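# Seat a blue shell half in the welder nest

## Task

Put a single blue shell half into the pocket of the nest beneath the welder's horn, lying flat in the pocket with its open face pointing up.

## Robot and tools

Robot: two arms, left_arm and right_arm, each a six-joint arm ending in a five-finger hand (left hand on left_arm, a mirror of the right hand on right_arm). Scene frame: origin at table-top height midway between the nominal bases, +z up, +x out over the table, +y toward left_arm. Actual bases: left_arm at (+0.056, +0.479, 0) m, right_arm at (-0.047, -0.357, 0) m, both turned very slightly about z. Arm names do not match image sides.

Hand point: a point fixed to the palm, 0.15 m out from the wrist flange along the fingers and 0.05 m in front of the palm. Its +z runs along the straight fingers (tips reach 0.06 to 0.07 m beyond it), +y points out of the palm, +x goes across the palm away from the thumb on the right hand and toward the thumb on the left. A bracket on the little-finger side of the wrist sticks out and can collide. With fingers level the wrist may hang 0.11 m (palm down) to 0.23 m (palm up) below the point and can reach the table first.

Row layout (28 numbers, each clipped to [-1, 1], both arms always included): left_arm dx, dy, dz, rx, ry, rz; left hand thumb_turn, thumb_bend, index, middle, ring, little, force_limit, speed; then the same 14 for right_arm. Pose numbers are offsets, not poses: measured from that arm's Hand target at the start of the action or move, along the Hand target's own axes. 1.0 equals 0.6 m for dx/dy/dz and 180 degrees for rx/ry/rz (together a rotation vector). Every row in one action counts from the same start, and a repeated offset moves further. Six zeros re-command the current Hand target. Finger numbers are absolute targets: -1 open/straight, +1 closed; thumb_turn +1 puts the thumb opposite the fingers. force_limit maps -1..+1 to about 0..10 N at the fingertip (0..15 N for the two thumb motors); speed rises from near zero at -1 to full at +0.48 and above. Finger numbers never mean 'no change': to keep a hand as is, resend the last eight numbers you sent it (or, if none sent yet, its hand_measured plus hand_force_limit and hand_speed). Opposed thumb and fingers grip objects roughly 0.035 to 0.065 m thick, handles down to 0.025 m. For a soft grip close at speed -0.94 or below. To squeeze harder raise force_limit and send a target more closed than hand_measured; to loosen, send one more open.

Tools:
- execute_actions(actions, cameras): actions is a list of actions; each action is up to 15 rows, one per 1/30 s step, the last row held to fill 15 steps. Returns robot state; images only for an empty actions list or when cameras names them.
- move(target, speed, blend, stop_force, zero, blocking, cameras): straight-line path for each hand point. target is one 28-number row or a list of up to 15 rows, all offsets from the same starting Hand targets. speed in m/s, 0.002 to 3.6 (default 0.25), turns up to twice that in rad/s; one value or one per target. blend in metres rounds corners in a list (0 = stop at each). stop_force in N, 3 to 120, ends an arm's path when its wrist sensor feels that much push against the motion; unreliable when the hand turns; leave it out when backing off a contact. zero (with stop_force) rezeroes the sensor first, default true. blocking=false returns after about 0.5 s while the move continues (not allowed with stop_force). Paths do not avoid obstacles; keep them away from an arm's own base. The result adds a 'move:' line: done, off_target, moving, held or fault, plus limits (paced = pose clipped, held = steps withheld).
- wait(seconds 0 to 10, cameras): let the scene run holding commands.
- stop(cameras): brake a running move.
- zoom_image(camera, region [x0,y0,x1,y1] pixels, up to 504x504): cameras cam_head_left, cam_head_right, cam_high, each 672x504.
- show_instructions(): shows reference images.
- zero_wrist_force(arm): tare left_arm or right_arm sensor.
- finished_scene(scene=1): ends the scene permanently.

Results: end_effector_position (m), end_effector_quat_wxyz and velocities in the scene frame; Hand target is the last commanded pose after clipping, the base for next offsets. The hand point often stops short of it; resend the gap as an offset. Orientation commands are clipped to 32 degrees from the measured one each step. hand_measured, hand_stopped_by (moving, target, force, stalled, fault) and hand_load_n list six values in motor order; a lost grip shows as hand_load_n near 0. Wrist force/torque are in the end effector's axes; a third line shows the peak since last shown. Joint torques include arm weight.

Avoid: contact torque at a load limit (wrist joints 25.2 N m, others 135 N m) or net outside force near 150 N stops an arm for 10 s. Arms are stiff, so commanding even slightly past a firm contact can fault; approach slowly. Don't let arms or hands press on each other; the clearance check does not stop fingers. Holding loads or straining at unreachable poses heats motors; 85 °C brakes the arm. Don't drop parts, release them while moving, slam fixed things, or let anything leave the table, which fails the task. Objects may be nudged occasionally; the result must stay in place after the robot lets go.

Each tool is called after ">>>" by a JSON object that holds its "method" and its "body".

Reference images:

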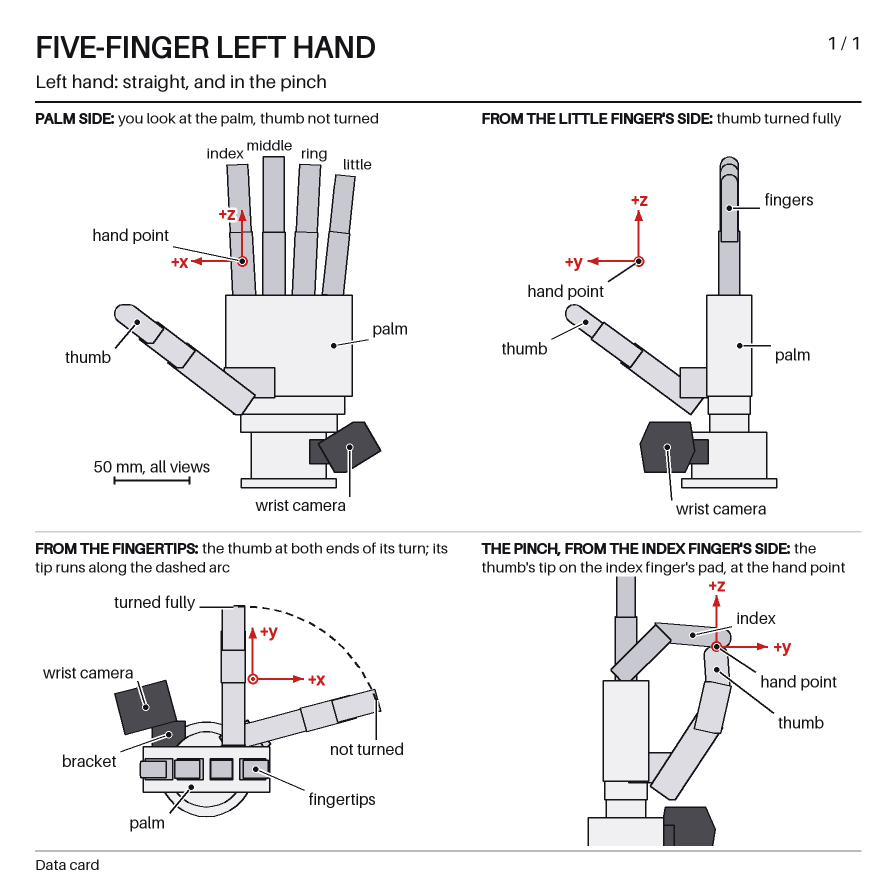

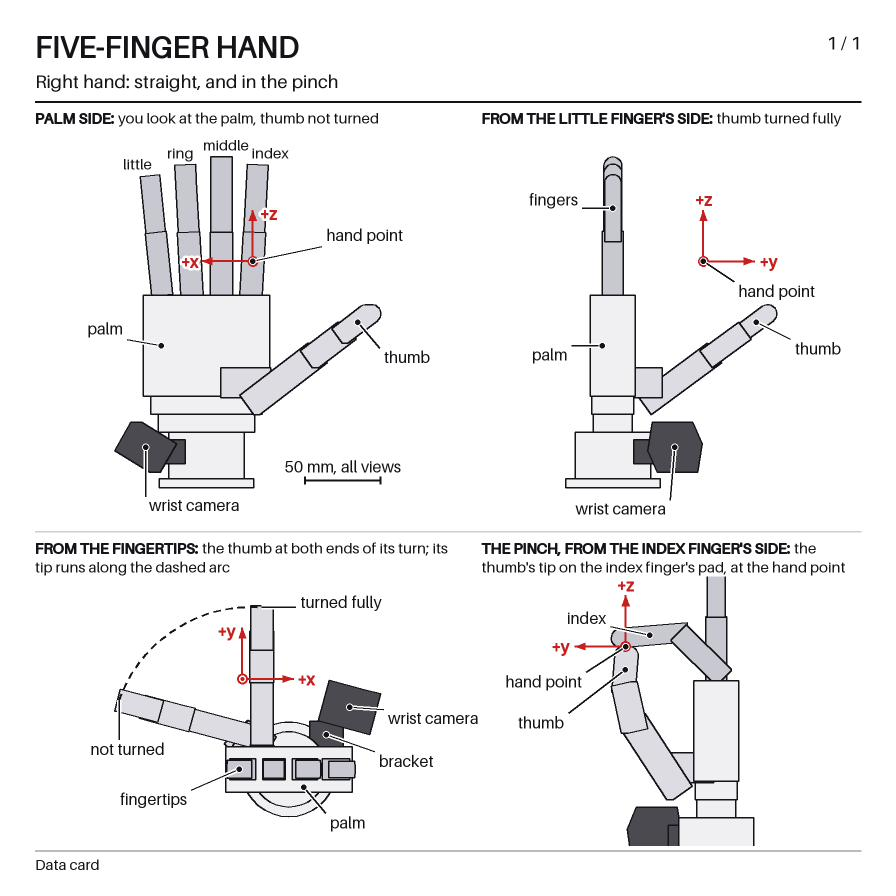

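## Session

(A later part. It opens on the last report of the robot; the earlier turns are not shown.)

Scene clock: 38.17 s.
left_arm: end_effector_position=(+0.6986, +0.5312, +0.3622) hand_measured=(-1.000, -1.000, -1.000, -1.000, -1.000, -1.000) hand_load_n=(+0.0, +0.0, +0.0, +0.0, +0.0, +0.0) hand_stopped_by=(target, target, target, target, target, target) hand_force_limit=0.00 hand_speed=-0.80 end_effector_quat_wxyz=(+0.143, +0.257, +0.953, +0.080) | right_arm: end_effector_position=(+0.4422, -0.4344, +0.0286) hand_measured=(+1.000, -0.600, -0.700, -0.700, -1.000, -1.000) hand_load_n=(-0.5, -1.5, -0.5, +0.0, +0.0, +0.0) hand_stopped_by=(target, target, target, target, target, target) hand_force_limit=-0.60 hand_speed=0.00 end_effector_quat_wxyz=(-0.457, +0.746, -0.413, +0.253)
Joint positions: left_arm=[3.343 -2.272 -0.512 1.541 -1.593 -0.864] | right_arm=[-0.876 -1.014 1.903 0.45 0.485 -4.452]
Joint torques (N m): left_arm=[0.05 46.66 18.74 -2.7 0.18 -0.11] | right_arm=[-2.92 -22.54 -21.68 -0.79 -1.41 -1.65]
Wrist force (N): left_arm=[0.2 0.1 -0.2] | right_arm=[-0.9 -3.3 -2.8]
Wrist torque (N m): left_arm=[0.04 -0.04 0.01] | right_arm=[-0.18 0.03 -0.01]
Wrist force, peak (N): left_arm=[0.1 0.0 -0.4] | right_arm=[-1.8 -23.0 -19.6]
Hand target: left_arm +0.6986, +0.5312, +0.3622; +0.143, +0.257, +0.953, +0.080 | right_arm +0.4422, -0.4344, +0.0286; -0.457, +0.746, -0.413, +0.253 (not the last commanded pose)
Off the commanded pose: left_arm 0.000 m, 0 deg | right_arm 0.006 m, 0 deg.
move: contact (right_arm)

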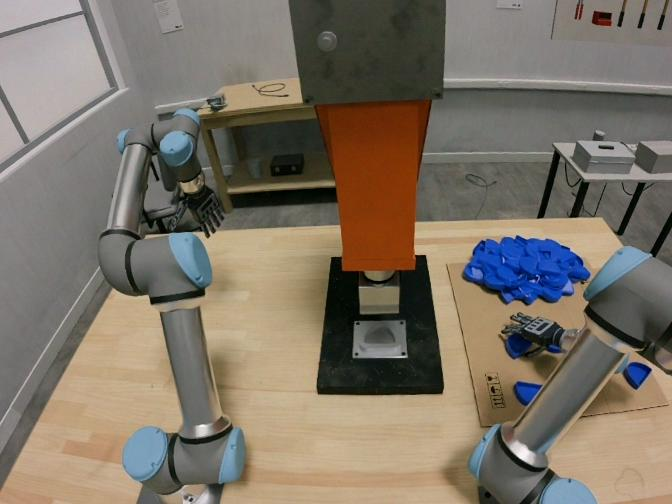

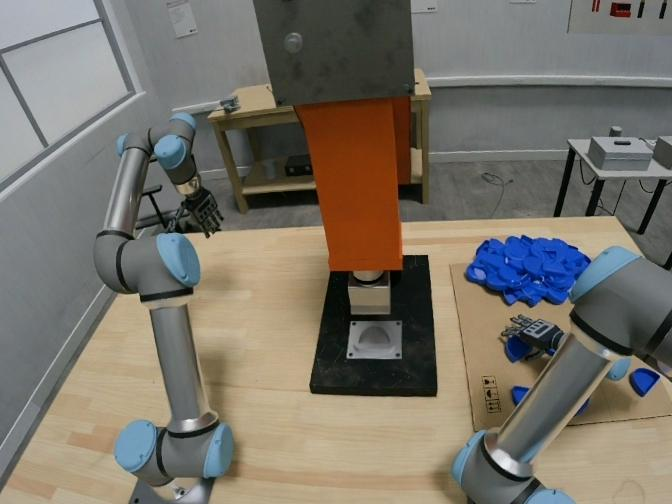

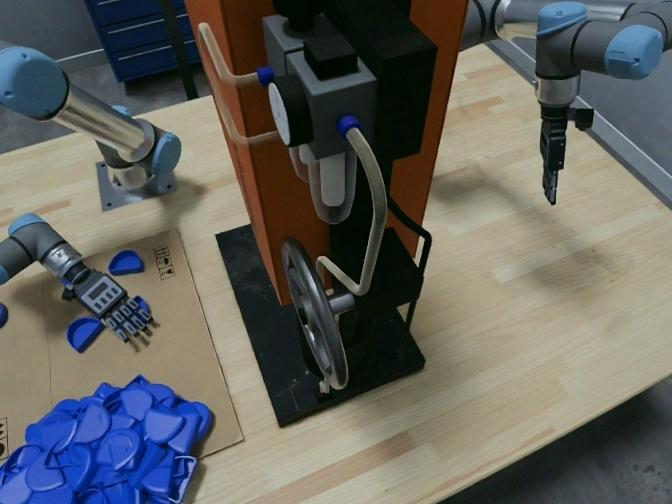

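>>> {"method": "move", "body": {"target": [[0,0,0,0,0,0,-1,-1,-1,-1,-1,-1,0,-0.8,0,-0.0013,-0.0007,0,0,0,1,-0.6,-0.7,-0.7,-1,-1,-0.6,0],[0,0,0,0,0,0,-1,-1,-1,-1,-1,-1,0,-0.8,0,-0.0013,-0.0007,0,0,0,1,-0.6,0,0,-1,-1,-0.6,-0.8]], "speed": 0.05, "cameras": ["all"]}}

>>> {"method": "zoom_image", "body": {"camera": "cam_high", "region": [80, 250, 170, 340]}}

>>> {"method": "zoom_image", "body": {"camera": "cam_head_left", "region": [490, 310, 560, 370]}}

>>> {"method": "zoom_image", "body": {"camera": "cam_head_right", "region": [490, 310, 560, 370]}}

Scene clock: 40.77 s.
left_arm: end_effector_position=(+0.6986, +0.5312, +0.3622) hand_measured=(-1.000, -1.000, -1.000, -1.000, -1.000, -1.000) hand_load_n=(+0.0, +0.0, +0.0, +0.0, +0.0, +0.0) hand_stopped_by=(target, target, target, target, target, target) hand_force_limit=0.00 hand_speed=-0.80 end_effector_quat_wxyz=(+0.143, +0.257, +0.953, +0.080) | right_arm: end_effector_position=(+0.4422, -0.4345, +0.0295) hand_measured=(+1.000, -0.600, -0.370, -0.352, -1.000, -1.000) hand_load_n=(+0.0, +2.5, +1.0, +6.0, +0.0, +0.0) hand_stopped_by=(target, target, force, force, target, target) hand_force_limit=-0.60 hand_speed=-0.80 end_effector_quat_wxyz=(-0.457, +0.746, -0.413, +0.253)
Joint positions: left_arm=[3.343 -2.272 -0.512 1.541 -1.593 -0.864] | right_arm=[-0.876 -1.015 1.903 0.452 0.485 -4.452]
Joint torques (N m): left_arm=[-0.01 45.95 19.74 -2.74 0.13 -0.14] | right_arm=[-4.45 -36.42 -21.08 2.03 -0.36 -1.95]
Wrist force (N): left_arm=[-0.1 -0.1 0.0] | right_arm=[-0.6 -5.0 -0.6]
Wrist torque (N m): left_arm=[0.00 0.01 0.00] | right_arm=[-0.10 -0.02 -0.02]
Wrist force, peak (N): left_arm=[0.0 -0.3 -0.5] | right_arm=[-0.9 -5.9 -0.4]
Hand target: left_arm +0.6986, +0.5312, +0.3622; +0.143, +0.257, +0.953, +0.080 | right_arm +0.4422, -0.4345, +0.0295; -0.457, +0.746, -0.413, +0.253
Off the commanded pose: left_arm 0.000 m, 0 deg | right_arm 0.000 m, 0 deg.
move: done

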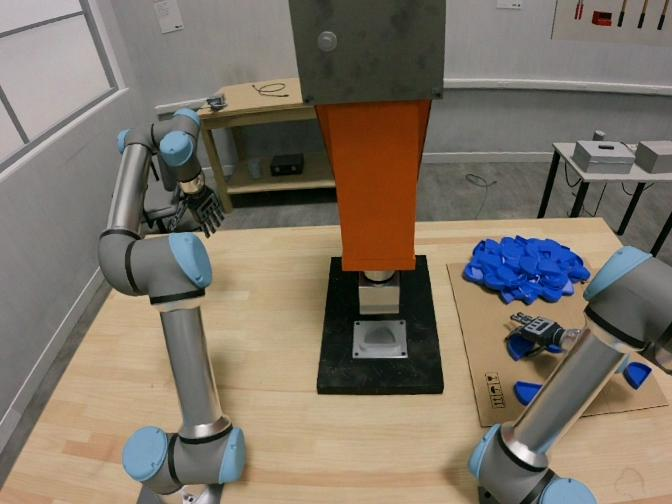

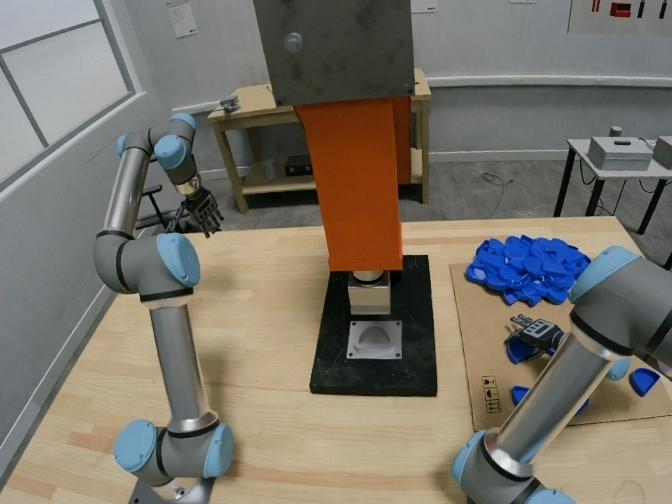

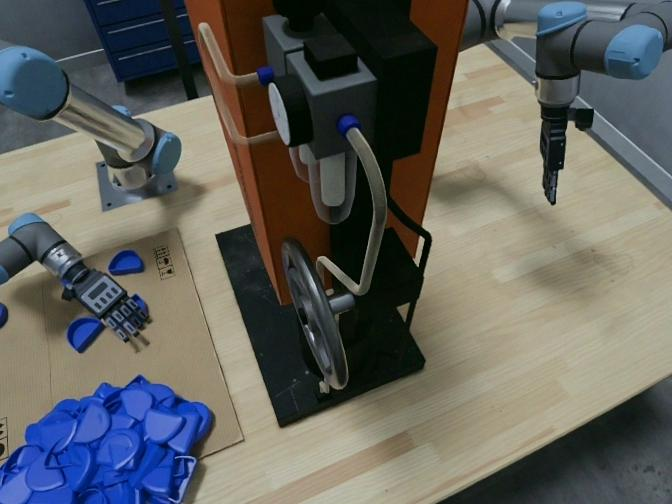

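Scaled by 5.600.

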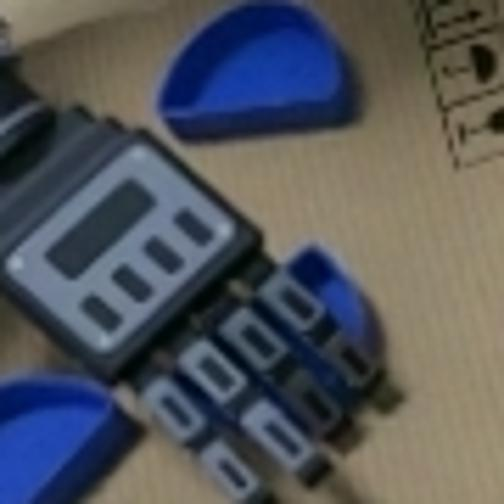

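Scaled by 7.200.

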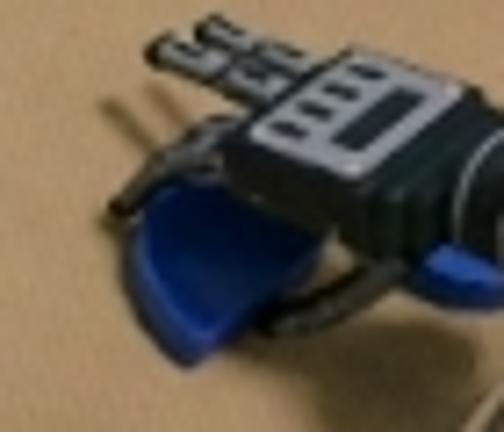

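Scaled by 7.200.

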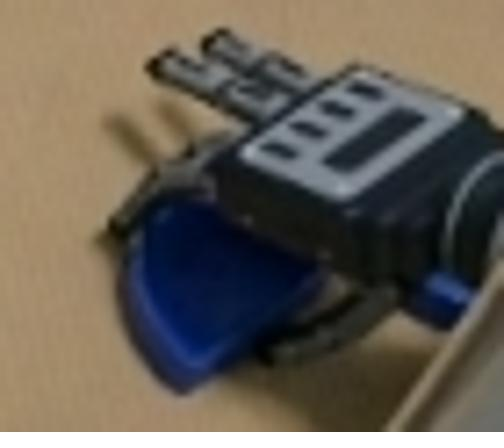

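>>> {"method": "move", "body": {"target": [0,0,0,0,0,0,-1,-1,-1,-1,-1,-1,0,-0.8,0,-0.0891,-0.0454,0,0,0,1,-0.6,0,0,-1,-1,-0.6,-0.8], "speed": 0.06, "cameras": ["all"]}}

>>> {"method": "zoom_image", "body": {"camera": "cam_high", "region": [70, 230, 170, 340]}}

>>> {"method": "zoom_image", "body": {"camera": "cam_head_left", "region": [490, 290, 570, 360]}}

>>> {"method": "zoom_image", "body": {"camera": "cam_head_right", "region": [490, 290, 570, 360]}}

Scene clock: 42.30 s.
left_arm: end_effector_position=(+0.6986, +0.5312, +0.3622) hand_measured=(-1.000, -1.000, -1.000, -1.000, -1.000, -1.000) hand_load_n=(+0.0, +0.0, +0.0, +0.0, +0.0, +0.0) hand_stopped_by=(target, target, target, target, target, target) hand_force_limit=0.00 hand_speed=-0.80 end_effector_quat_wxyz=(+0.143, +0.257, +0.953, +0.080) | right_arm: end_effector_position=(+0.4423, -0.4345, +0.0895) hand_measured=(+1.000, -0.600, -0.370, -0.352, -1.000, -1.000) hand_load_n=(+0.5, +5.0, +0.0, +4.0, +0.0, +0.0) hand_stopped_by=(target, target, force, force, target, target) hand_force_limit=-0.60 hand_speed=-0.80 end_effector_quat_wxyz=(-0.457, +0.746, -0.413, +0.253)
Joint positions: left_arm=[3.343 -2.272 -0.512 1.541 -1.593 -0.864] | right_arm=[-0.876 -1.124 1.869 0.593 0.485 -4.452]
Joint torques (N m): left_arm=[-0.41 46.49 19.66 -2.72 0.01 -0.15] | right_arm=[-4.29 -22.29 1.68 -0.3 -1.93 -1.96]
Wrist force (N): left_arm=[0.1 0.0 -0.1] | right_arm=[-0.7 1.0 -0.1]
Wrist torque (N m): left_arm=[0.01 -0.03 0.00] | right_arm=[0.09 0.00 0.06]
Wrist force, peak (N): left_arm=[0.1 0.1 -0.4] | right_arm=[-0.8 -5.4 -0.8]
Hand target: left_arm +0.6986, +0.5312, +0.3622; +0.143, +0.257, +0.953, +0.080 | right_arm +0.4422, -0.4345, +0.0895; -0.457, +0.746, -0.413, +0.253
Off the commanded pose: left_arm 0.000 m, 0 deg | right_arm 0.000 m, 0 deg.
move: done

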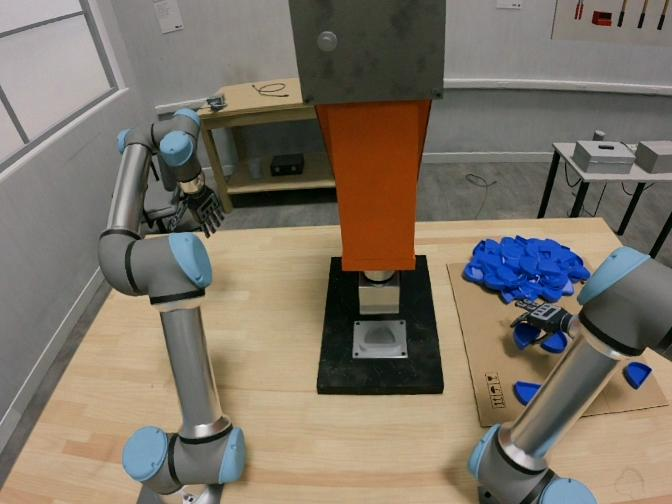

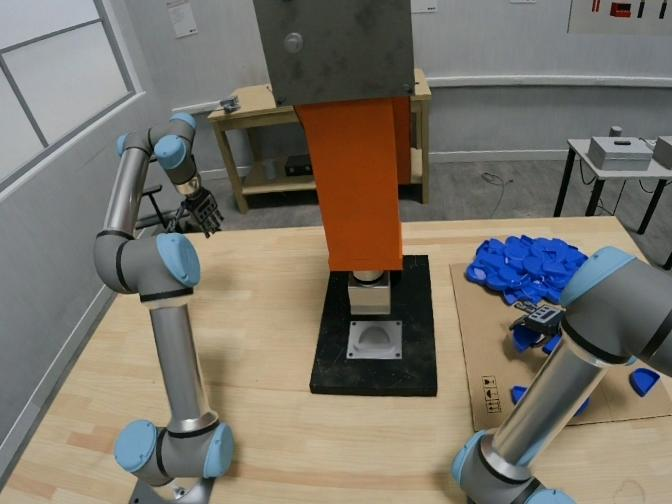

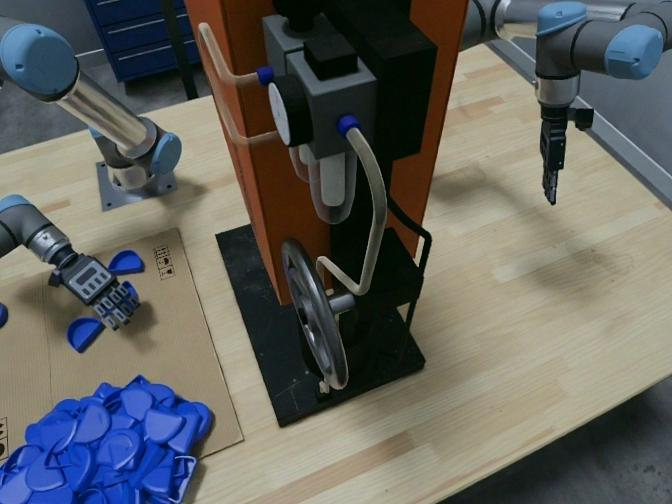

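Scaled by 4.582.

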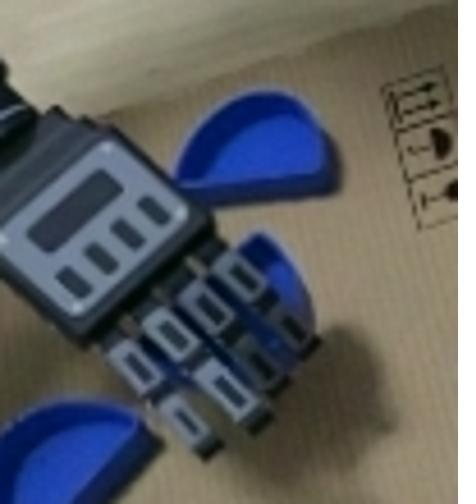

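Scaled by 6.300.

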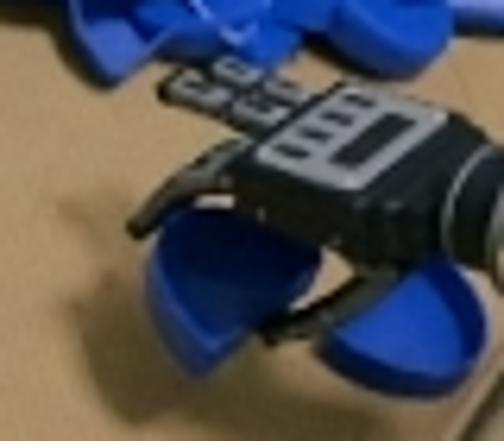

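Scaled by 6.300.

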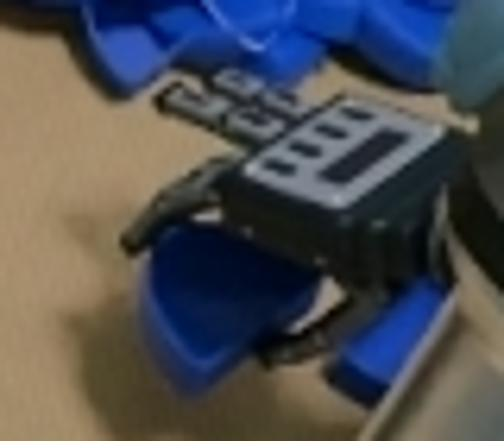

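>>> {"method": "move", "body": {"target": [0,0,0,0,0,0,-1,-1,-1,-1,-1,-1,0,-0.8,0,0,0,0,0,0,1,-0.6,0.03,0,-1,-1,-0.5,-0.9], "speed": 0.06, "cameras": ["cam_head_left","cam_high","cam_head_right"]}}

>>> {"method": "zoom_image", "body": {"camera": "cam_high", "region": [80, 250, 170, 340]}}

>>> {"method": "zoom_image", "body": {"camera": "cam_head_left", "region": [500, 310, 560, 360]}}

Scene clock: 42.97 s.
left_arm: end_effector_position=(+0.6986, +0.5312, +0.3622) hand_measured=(-1.000, -1.000, -1.000, -1.000, -1.000, -1.000) hand_load_n=(+0.0, +0.0, +0.0, +0.0, +0.0, +0.0) hand_stopped_by=(target, target, target, target, target, target) hand_force_limit=0.00 hand_speed=-0.80 end_effector_quat_wxyz=(+0.143, +0.257, +0.953, +0.080) | right_arm: end_effector_position=(+0.4422, -0.4345, +0.0895) hand_measured=(+1.000, -0.602, -0.352, -0.352, -1.000, -1.000) hand_load_n=(+0.0, +7.5, +4.0, +1.5, +0.0, +0.0) hand_stopped_by=(target, target, force, force, target, target) hand_force_limit=-0.50 hand_speed=-0.90 end_effector_quat_wxyz=(-0.457, +0.746, -0.413, +0.253)
Joint positions: left_arm=[3.343 -2.272 -0.512 1.541 -1.593 -0.864] | right_arm=[-0.876 -1.124 1.87 0.593 0.485 -4.452]
Joint torques (N m): left_arm=[-0.06 46.48 19.96 -2.82 0.12 -0.17] | right_arm=[-5.87 -21.67 -0.17 0.63 -1.96 -1.91]
Wrist force (N): left_arm=[0.1 0.0 0.1] | right_arm=[-0.7 0.6 -0.1]
Wrist torque (N m): left_arm=[0.00 -0.01 0.00] | right_arm=[0.03 -0.01 0.06]
Wrist force, peak (N): left_arm=[0.0 0.1 -0.3] | right_arm=[-1.0 0.7 0.0]
Hand target: left_arm +0.6986, +0.5312, +0.3622; +0.143, +0.257, +0.953, +0.080 | right_arm +0.4422, -0.4345, +0.0895; -0.457, +0.746, -0.413, +0.253
Off the commanded pose: left_arm 0.000 m, 0 deg | right_arm 0.000 m, 0 deg.
move: done

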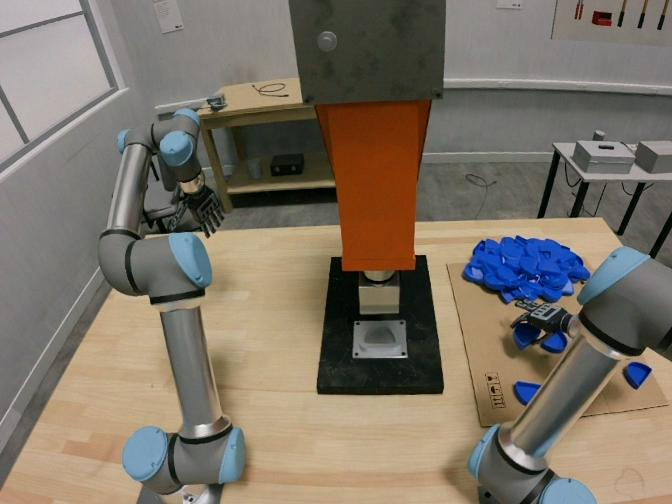

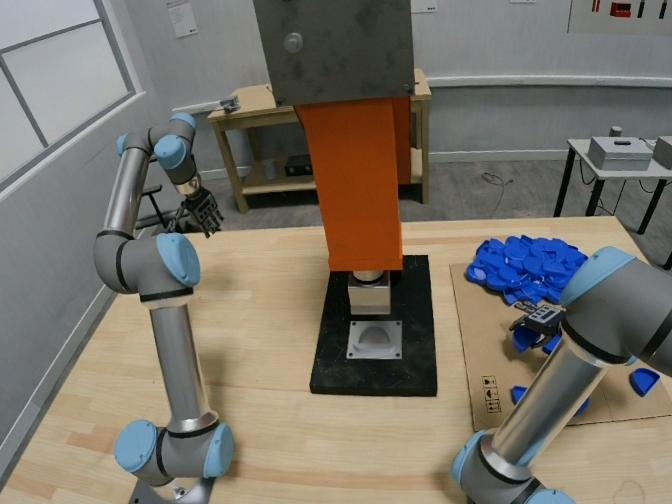

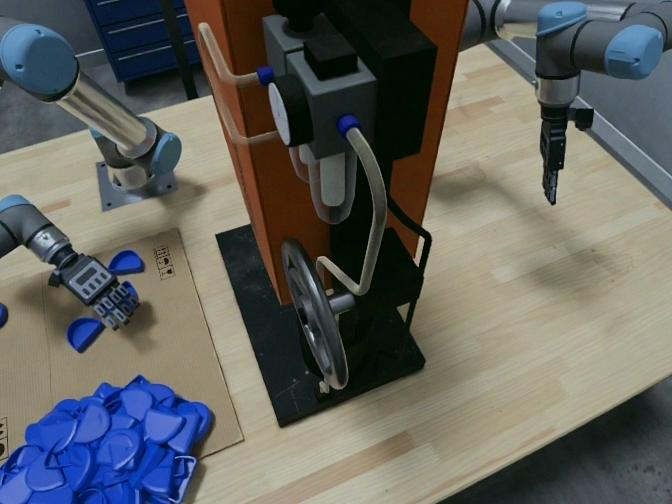

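Scaled by 5.600.

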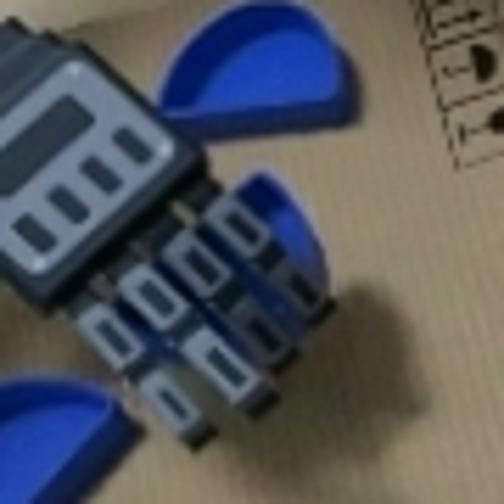

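Scaled by 8.400.

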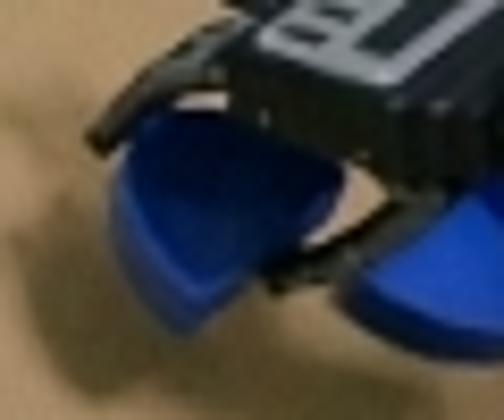

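>>> {"method": "zoom_image", "body": {"camera": "cam_head_left", "region": [355, 325, 407, 360]}}

>>> {"method": "zoom_image", "body": {"camera": "cam_head_right", "region": [350, 325, 402, 360]}}

Scaled by 9.692.

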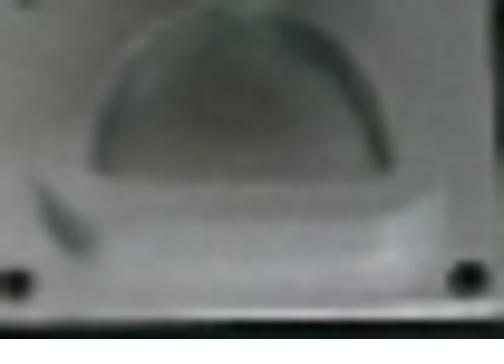

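Scaled by 9.692.

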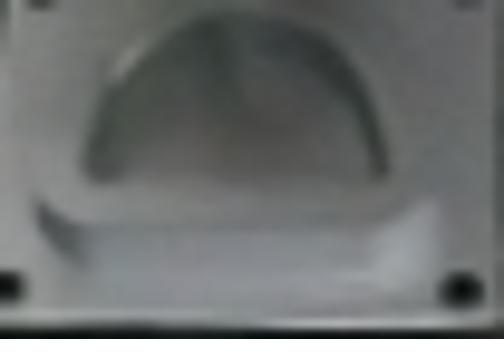

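>>> {"method": "move", "body": {"target": [[0,0,0,0,0,0,-1,-1,-1,-1,-1,-1,0,-0.8,-0.0402,-0.2152,-0.1305,0,0,0,1,-0.6,0.03,0,-1,-1,-0.5,-0.9],[0,0,0,0,0,0,-1,-1,-1,-1,-1,-1,0,-0.8,-0.3652,-0.2805,-0.1122,0,0.1584,0.0807,1,-0.6,0.03,0,-1,-1,-0.5,-0.9],[0,0,0,0,0,0,-1,-1,-1,-1,-1,-1,0,-0.8,-0.7668,-0.24,-0.0082,0,0.1584,0.0807,1,-0.6,0.03,0,-1,-1,-0.5,-0.9]], "speed": 0.2, "blend": [0.04,0.05,0], "cameras": ["all"]}}

>>> {"method": "zoom_image", "body": {"camera": "cam_head_left", "region": [320, 300, 450, 430]}}

>>> {"method": "zoom_image", "body": {"camera": "cam_head_right", "region": [310, 300, 440, 430]}}

Scene clock: 47.97 s.
left_arm: end_effector_position=(+0.6986, +0.5312, +0.3622) hand_measured=(-1.000, -1.000, -1.000, -1.000, -1.000, -1.000) hand_load_n=(+0.0, +0.0, +0.0, +0.0, +0.0, +0.0) hand_stopped_by=(target, target, target, target, target, target) hand_force_limit=0.00 hand_speed=-0.80 end_effector_quat_wxyz=(+0.143, +0.257, +0.953, +0.080) | right_arm: end_effector_position=(+0.2497, -0.0122, +0.2201) hand_measured=(+1.000, -0.602, -0.352, -0.352, -1.000, -1.000) hand_load_n=(+0.0, +7.5, +4.0, +1.5, +0.0, +0.0) hand_stopped_by=(target, target, force, force, target, target) hand_force_limit=-0.50 hand_speed=-0.90 end_effector_quat_wxyz=(-0.370, +0.603, -0.603, +0.369)
Joint positions: left_arm=[3.343 -2.272 -0.512 1.541 -1.593 -0.864] | right_arm=[0.858 -1.598 1.911 0.34 2.298 -2.671]
Joint torques (N m): left_arm=[0.31 47.14 20.07 -2.97 0.18 -0.21] | right_arm=[7.77 -8.75 -9.69 -1.94 1.85 1.02]
Wrist force (N): left_arm=[-0.1 0.0 -0.1] | right_arm=[-0.8 0.4 -0.3]
Wrist torque (N m): left_arm=[0.01 0.00 0.00] | right_arm=[0.01 0.01 0.05]
Wrist force, peak (N): left_arm=[0.3 -0.1 -0.4] | right_arm=[-2.6 1.2 -0.5]
Hand target: left_arm +0.6986, +0.5312, +0.3622; +0.143, +0.257, +0.953, +0.080 | right_arm +0.2497, -0.0122, +0.2200; -0.370, +0.603, -0.603, +0.369
Off the commanded pose: left_arm 0.000 m, 0 deg | right_arm 0.000 m, 0 deg.
move: done

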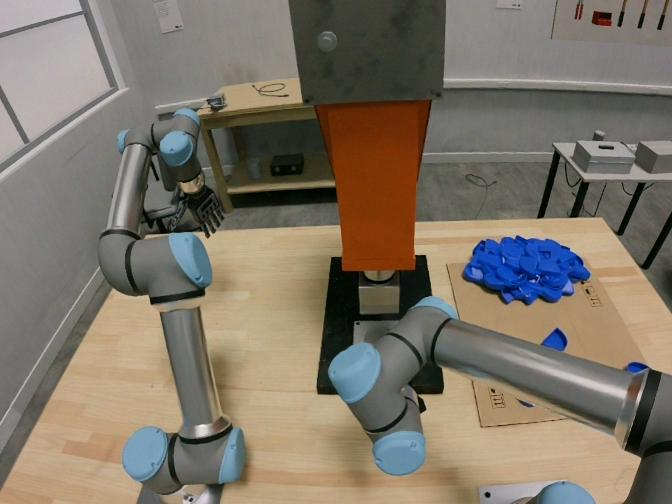

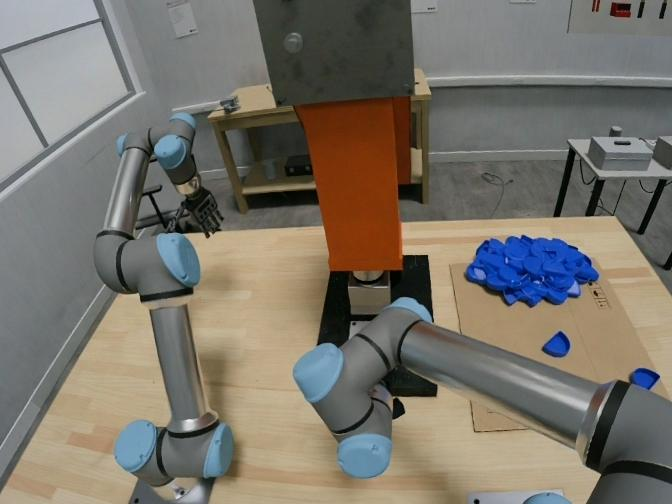

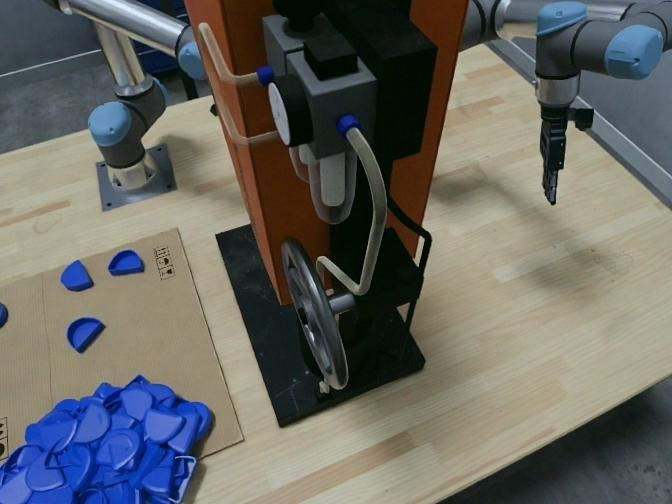

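Scaled by 3.877.

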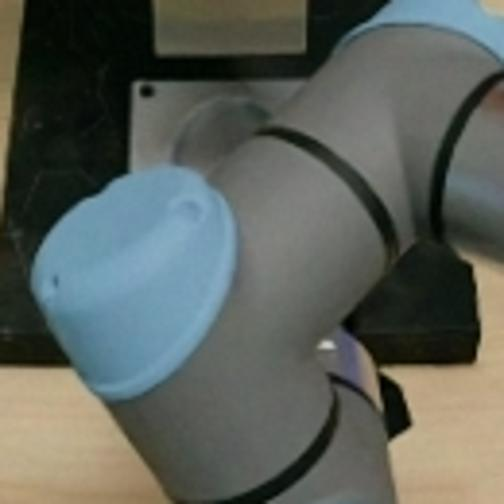

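Scaled by 3.877.

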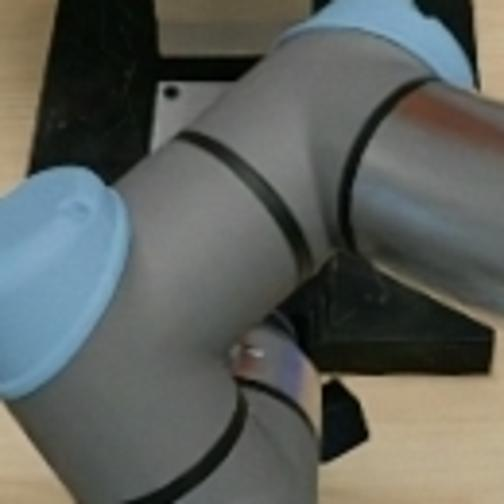

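>>> {"method": "move", "body": {"target": [[0,0,0,0,0,0,-1,-1,-1,-1,-1,-1,0,-0.8,-0.007,0.1558,0.08,0,0.0099,0.005,1,-0.6,0.03,0,-1,-1,-0.5,-0.9],[0,0,0,0,0,0,-1,-1,-1,-1,-1,-1,0,-0.8,-0.007,0.0918,0.2525,0,0.0099,0.005,1,-0.6,0.03,0,-1,-1,-0.5,-0.9]], "speed": 0.12, "blend": [0.02,0], "cameras": ["all"]}}

>>> {"method": "zoom_image", "body": {"camera": "cam_head_left", "region": [320, 270, 450, 400]}}

>>> {"method": "zoom_image", "body": {"camera": "cam_head_right", "region": [310, 270, 440, 400]}}

Scene clock: 51.20 s.
left_arm: end_effector_position=(+0.6986, +0.5312, +0.3622) hand_measured=(-1.000, -1.000, -1.000, -1.000, -1.000, -1.000) hand_load_n=(+0.0, +0.0, +0.0, +0.0, +0.0, +0.0) hand_stopped_by=(target, target, target, target, target, target) hand_force_limit=0.00 hand_speed=-0.80 end_effector_quat_wxyz=(+0.143, +0.257, +0.953, +0.080) | right_arm: end_effector_position=(+0.3597, -0.0078, +0.1022) hand_measured=(+1.000, -0.602, -0.352, -0.352, -1.000, -1.000) hand_load_n=(+0.0, +7.5, +4.0, +1.5, +0.0, +0.0) hand_stopped_by=(target, target, force, force, target, target) hand_force_limit=-0.50 hand_speed=-0.90 end_effector_quat_wxyz=(-0.363, +0.593, -0.613, +0.376)
Joint positions: left_arm=[3.343 -2.272 -0.512 1.541 -1.593 -0.864] | right_arm=[0.66 -1.344 1.952 -0.028 2.165 -2.79]
Joint torques (N m): left_arm=[-0.61 47.13 20.19 -3.13 0.06 -0.12] | right_arm=[1.41 -29.46 -4.2 2.12 1.36 1.71]
Wrist force (N): left_arm=[0.1 0.0 -0.2] | right_arm=[-0.9 0.9 -0.2]
Wrist torque (N m): left_arm=[0.01 -0.02 0.01] | right_arm=[0.08 0.02 -0.04]
Wrist force, peak (N): left_arm=[0.1 -0.1 -0.5] | right_arm=[-1.1 1.3 -0.1]
Hand target: left_arm +0.6986, +0.5312, +0.3622; +0.143, +0.257, +0.953, +0.080 | right_arm +0.3597, -0.0079, +0.1022; -0.363, +0.593, -0.613, +0.376
Off the commanded pose: left_arm 0.000 m, 0 deg | right_arm 0.000 m, 0 deg.
move: done

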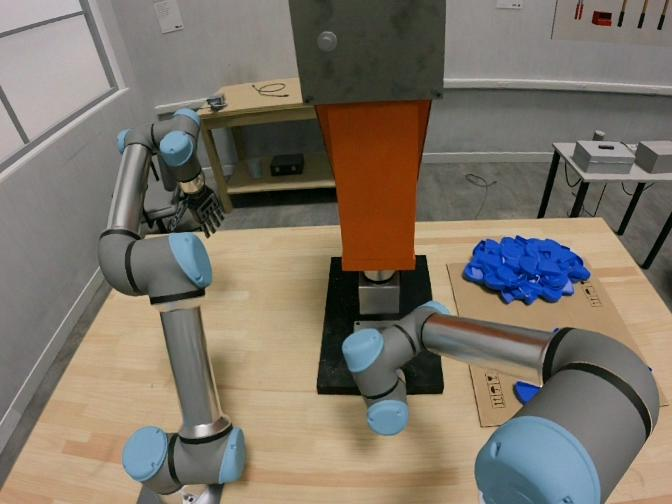

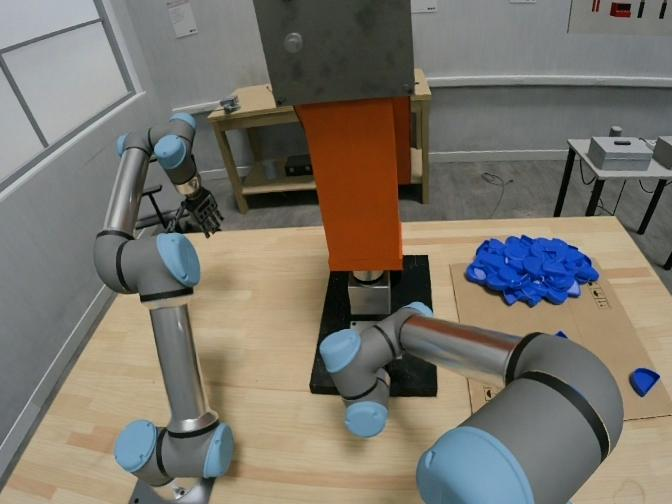

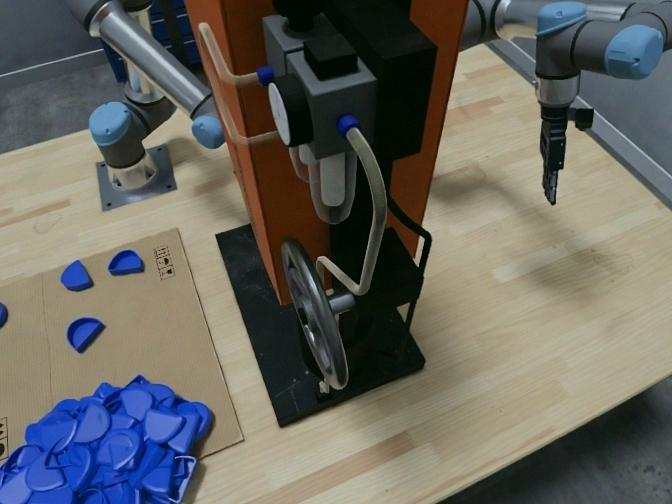

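Scaled by 3.877.

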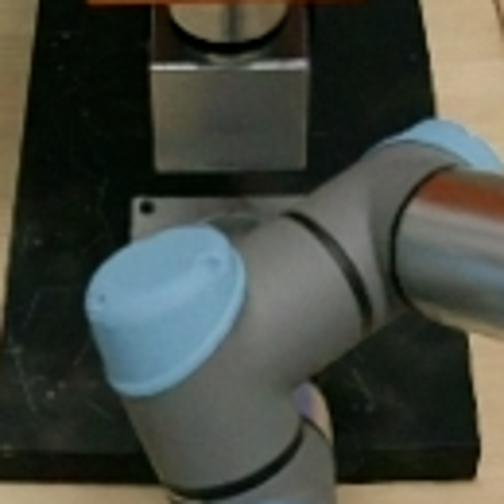

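Scaled by 3.877.

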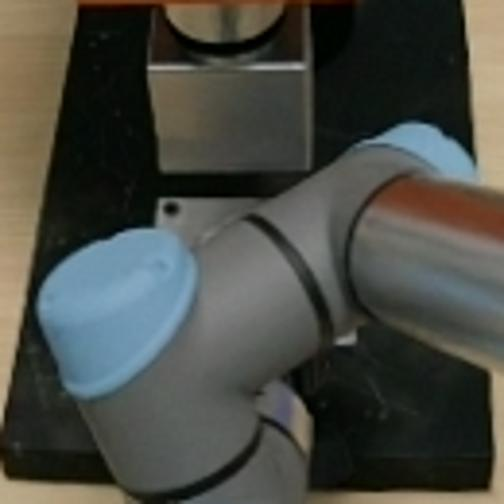

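>>> {"method": "move", "body": {"target": [0,0,0,0,0,0,-1,-1,-1,-1,-1,-1,0,-0.8,-0.0069,-0.061,0.19,0,0,0,1,-0.6,0.03,0,-0.8,-0.8,-0.5,-0.9], "speed": 0.08, "stop_force": 10, "cameras": ["all"]}}

>>> {"method": "zoom_image", "body": {"camera": "cam_head_left", "region": [320, 240, 450, 370]}}

>>> {"method": "zoom_image", "body": {"camera": "cam_head_right", "region": [310, 240, 440, 370]}}

Scene clock: 54.20 s.
left_arm: end_effector_position=(+0.6986, +0.5312, +0.3622) hand_measured=(-1.000, -1.000, -1.000, -1.000, -1.000, -1.000) hand_load_n=(+0.0, +0.0, +0.0, +0.0, +0.5, +0.0) hand_stopped_by=(target, target, target, target, target, target) hand_force_limit=0.00 hand_speed=-0.80 end_effector_quat_wxyz=(+0.143, +0.257, +0.953, +0.080) | right_arm: end_effector_position=(+0.3804, -0.0080, +0.0989) hand_measured=(+1.000, -0.604, -0.352, -0.346, -0.800, -0.800) hand_load_n=(+0.5, +8.5, +2.5, -1.0, +0.0, -0.5) hand_stopped_by=(target, target, force, force, target, target) hand_force_limit=-0.50 hand_speed=-0.90 end_effector_quat_wxyz=(-0.363, +0.593, -0.613, +0.376)
Joint positions: left_arm=[3.343 -2.272 -0.512 1.541 -1.593 -0.864] | right_arm=[0.627 -1.317 1.924 -0.039 2.137 -2.812]
Joint torques (N m): left_arm=[0.66 47.36 19.82 -3.13 -0.05 -0.02] | right_arm=[-8.21 -15.9 -28.12 1.32 -0.72 -1.9]
Wrist force (N): left_arm=[0.0 -0.3 -0.2] | right_arm=[-0.1 -1.5 -6.8]
Wrist torque (N m): left_arm=[-0.02 -0.01 0.00] | right_arm=[0.13 0.14 -0.08]
Wrist force, peak (N): left_arm=[0.1 0.2 -0.5] | right_arm=[2.7 -18.8 -59.1]
Hand target: left_arm +0.6986, +0.5312, +0.3622; +0.143, +0.257, +0.953, +0.080 | right_arm +0.3804, -0.0080, +0.0989; -0.363, +0.593, -0.613, +0.376 (not the last commanded pose)
Off the commanded pose: left_arm 0.000 m, 0 deg | right_arm 0.099 m, 0 deg.
move: contact (right_arm)

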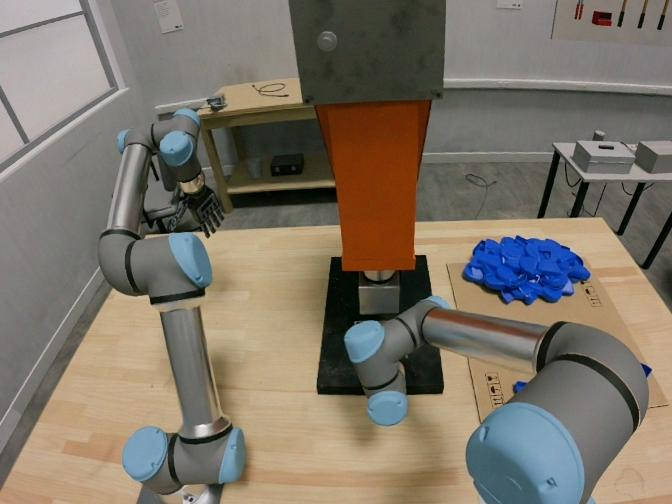

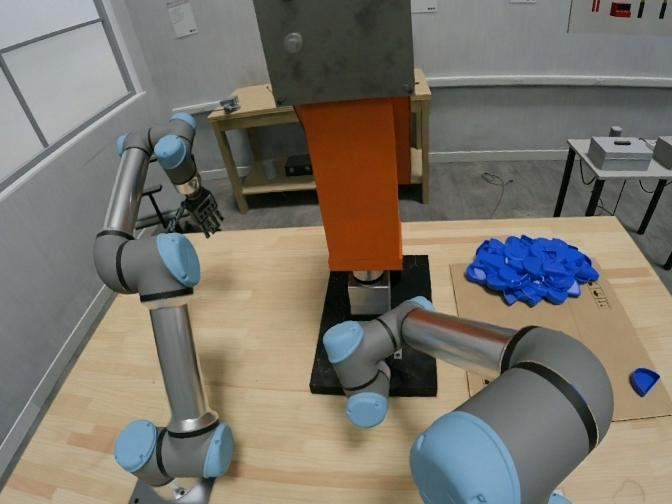

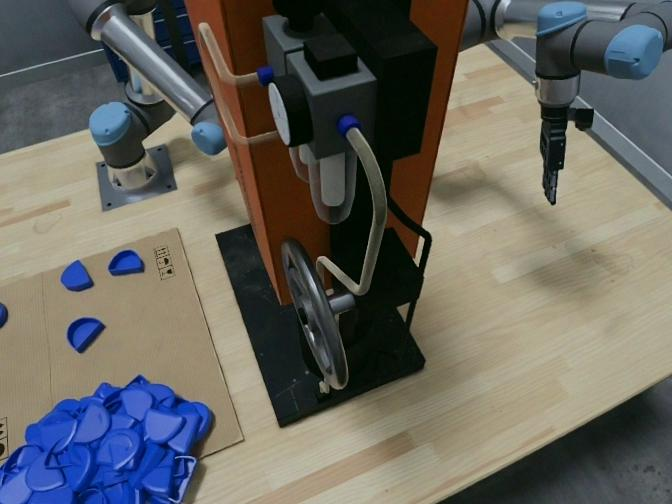

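Scaled by 3.877.

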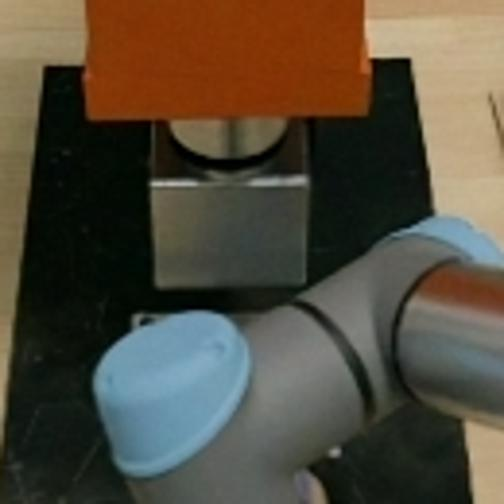

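Scaled by 3.877.

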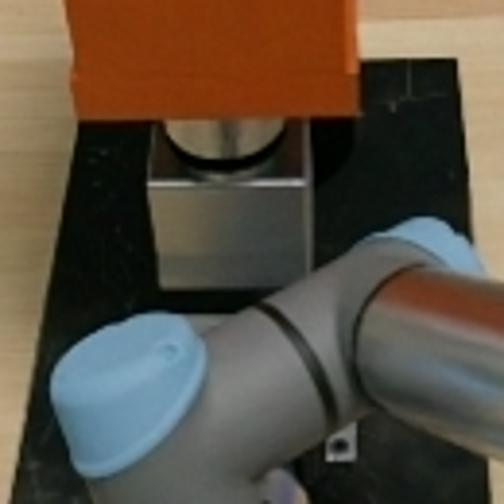

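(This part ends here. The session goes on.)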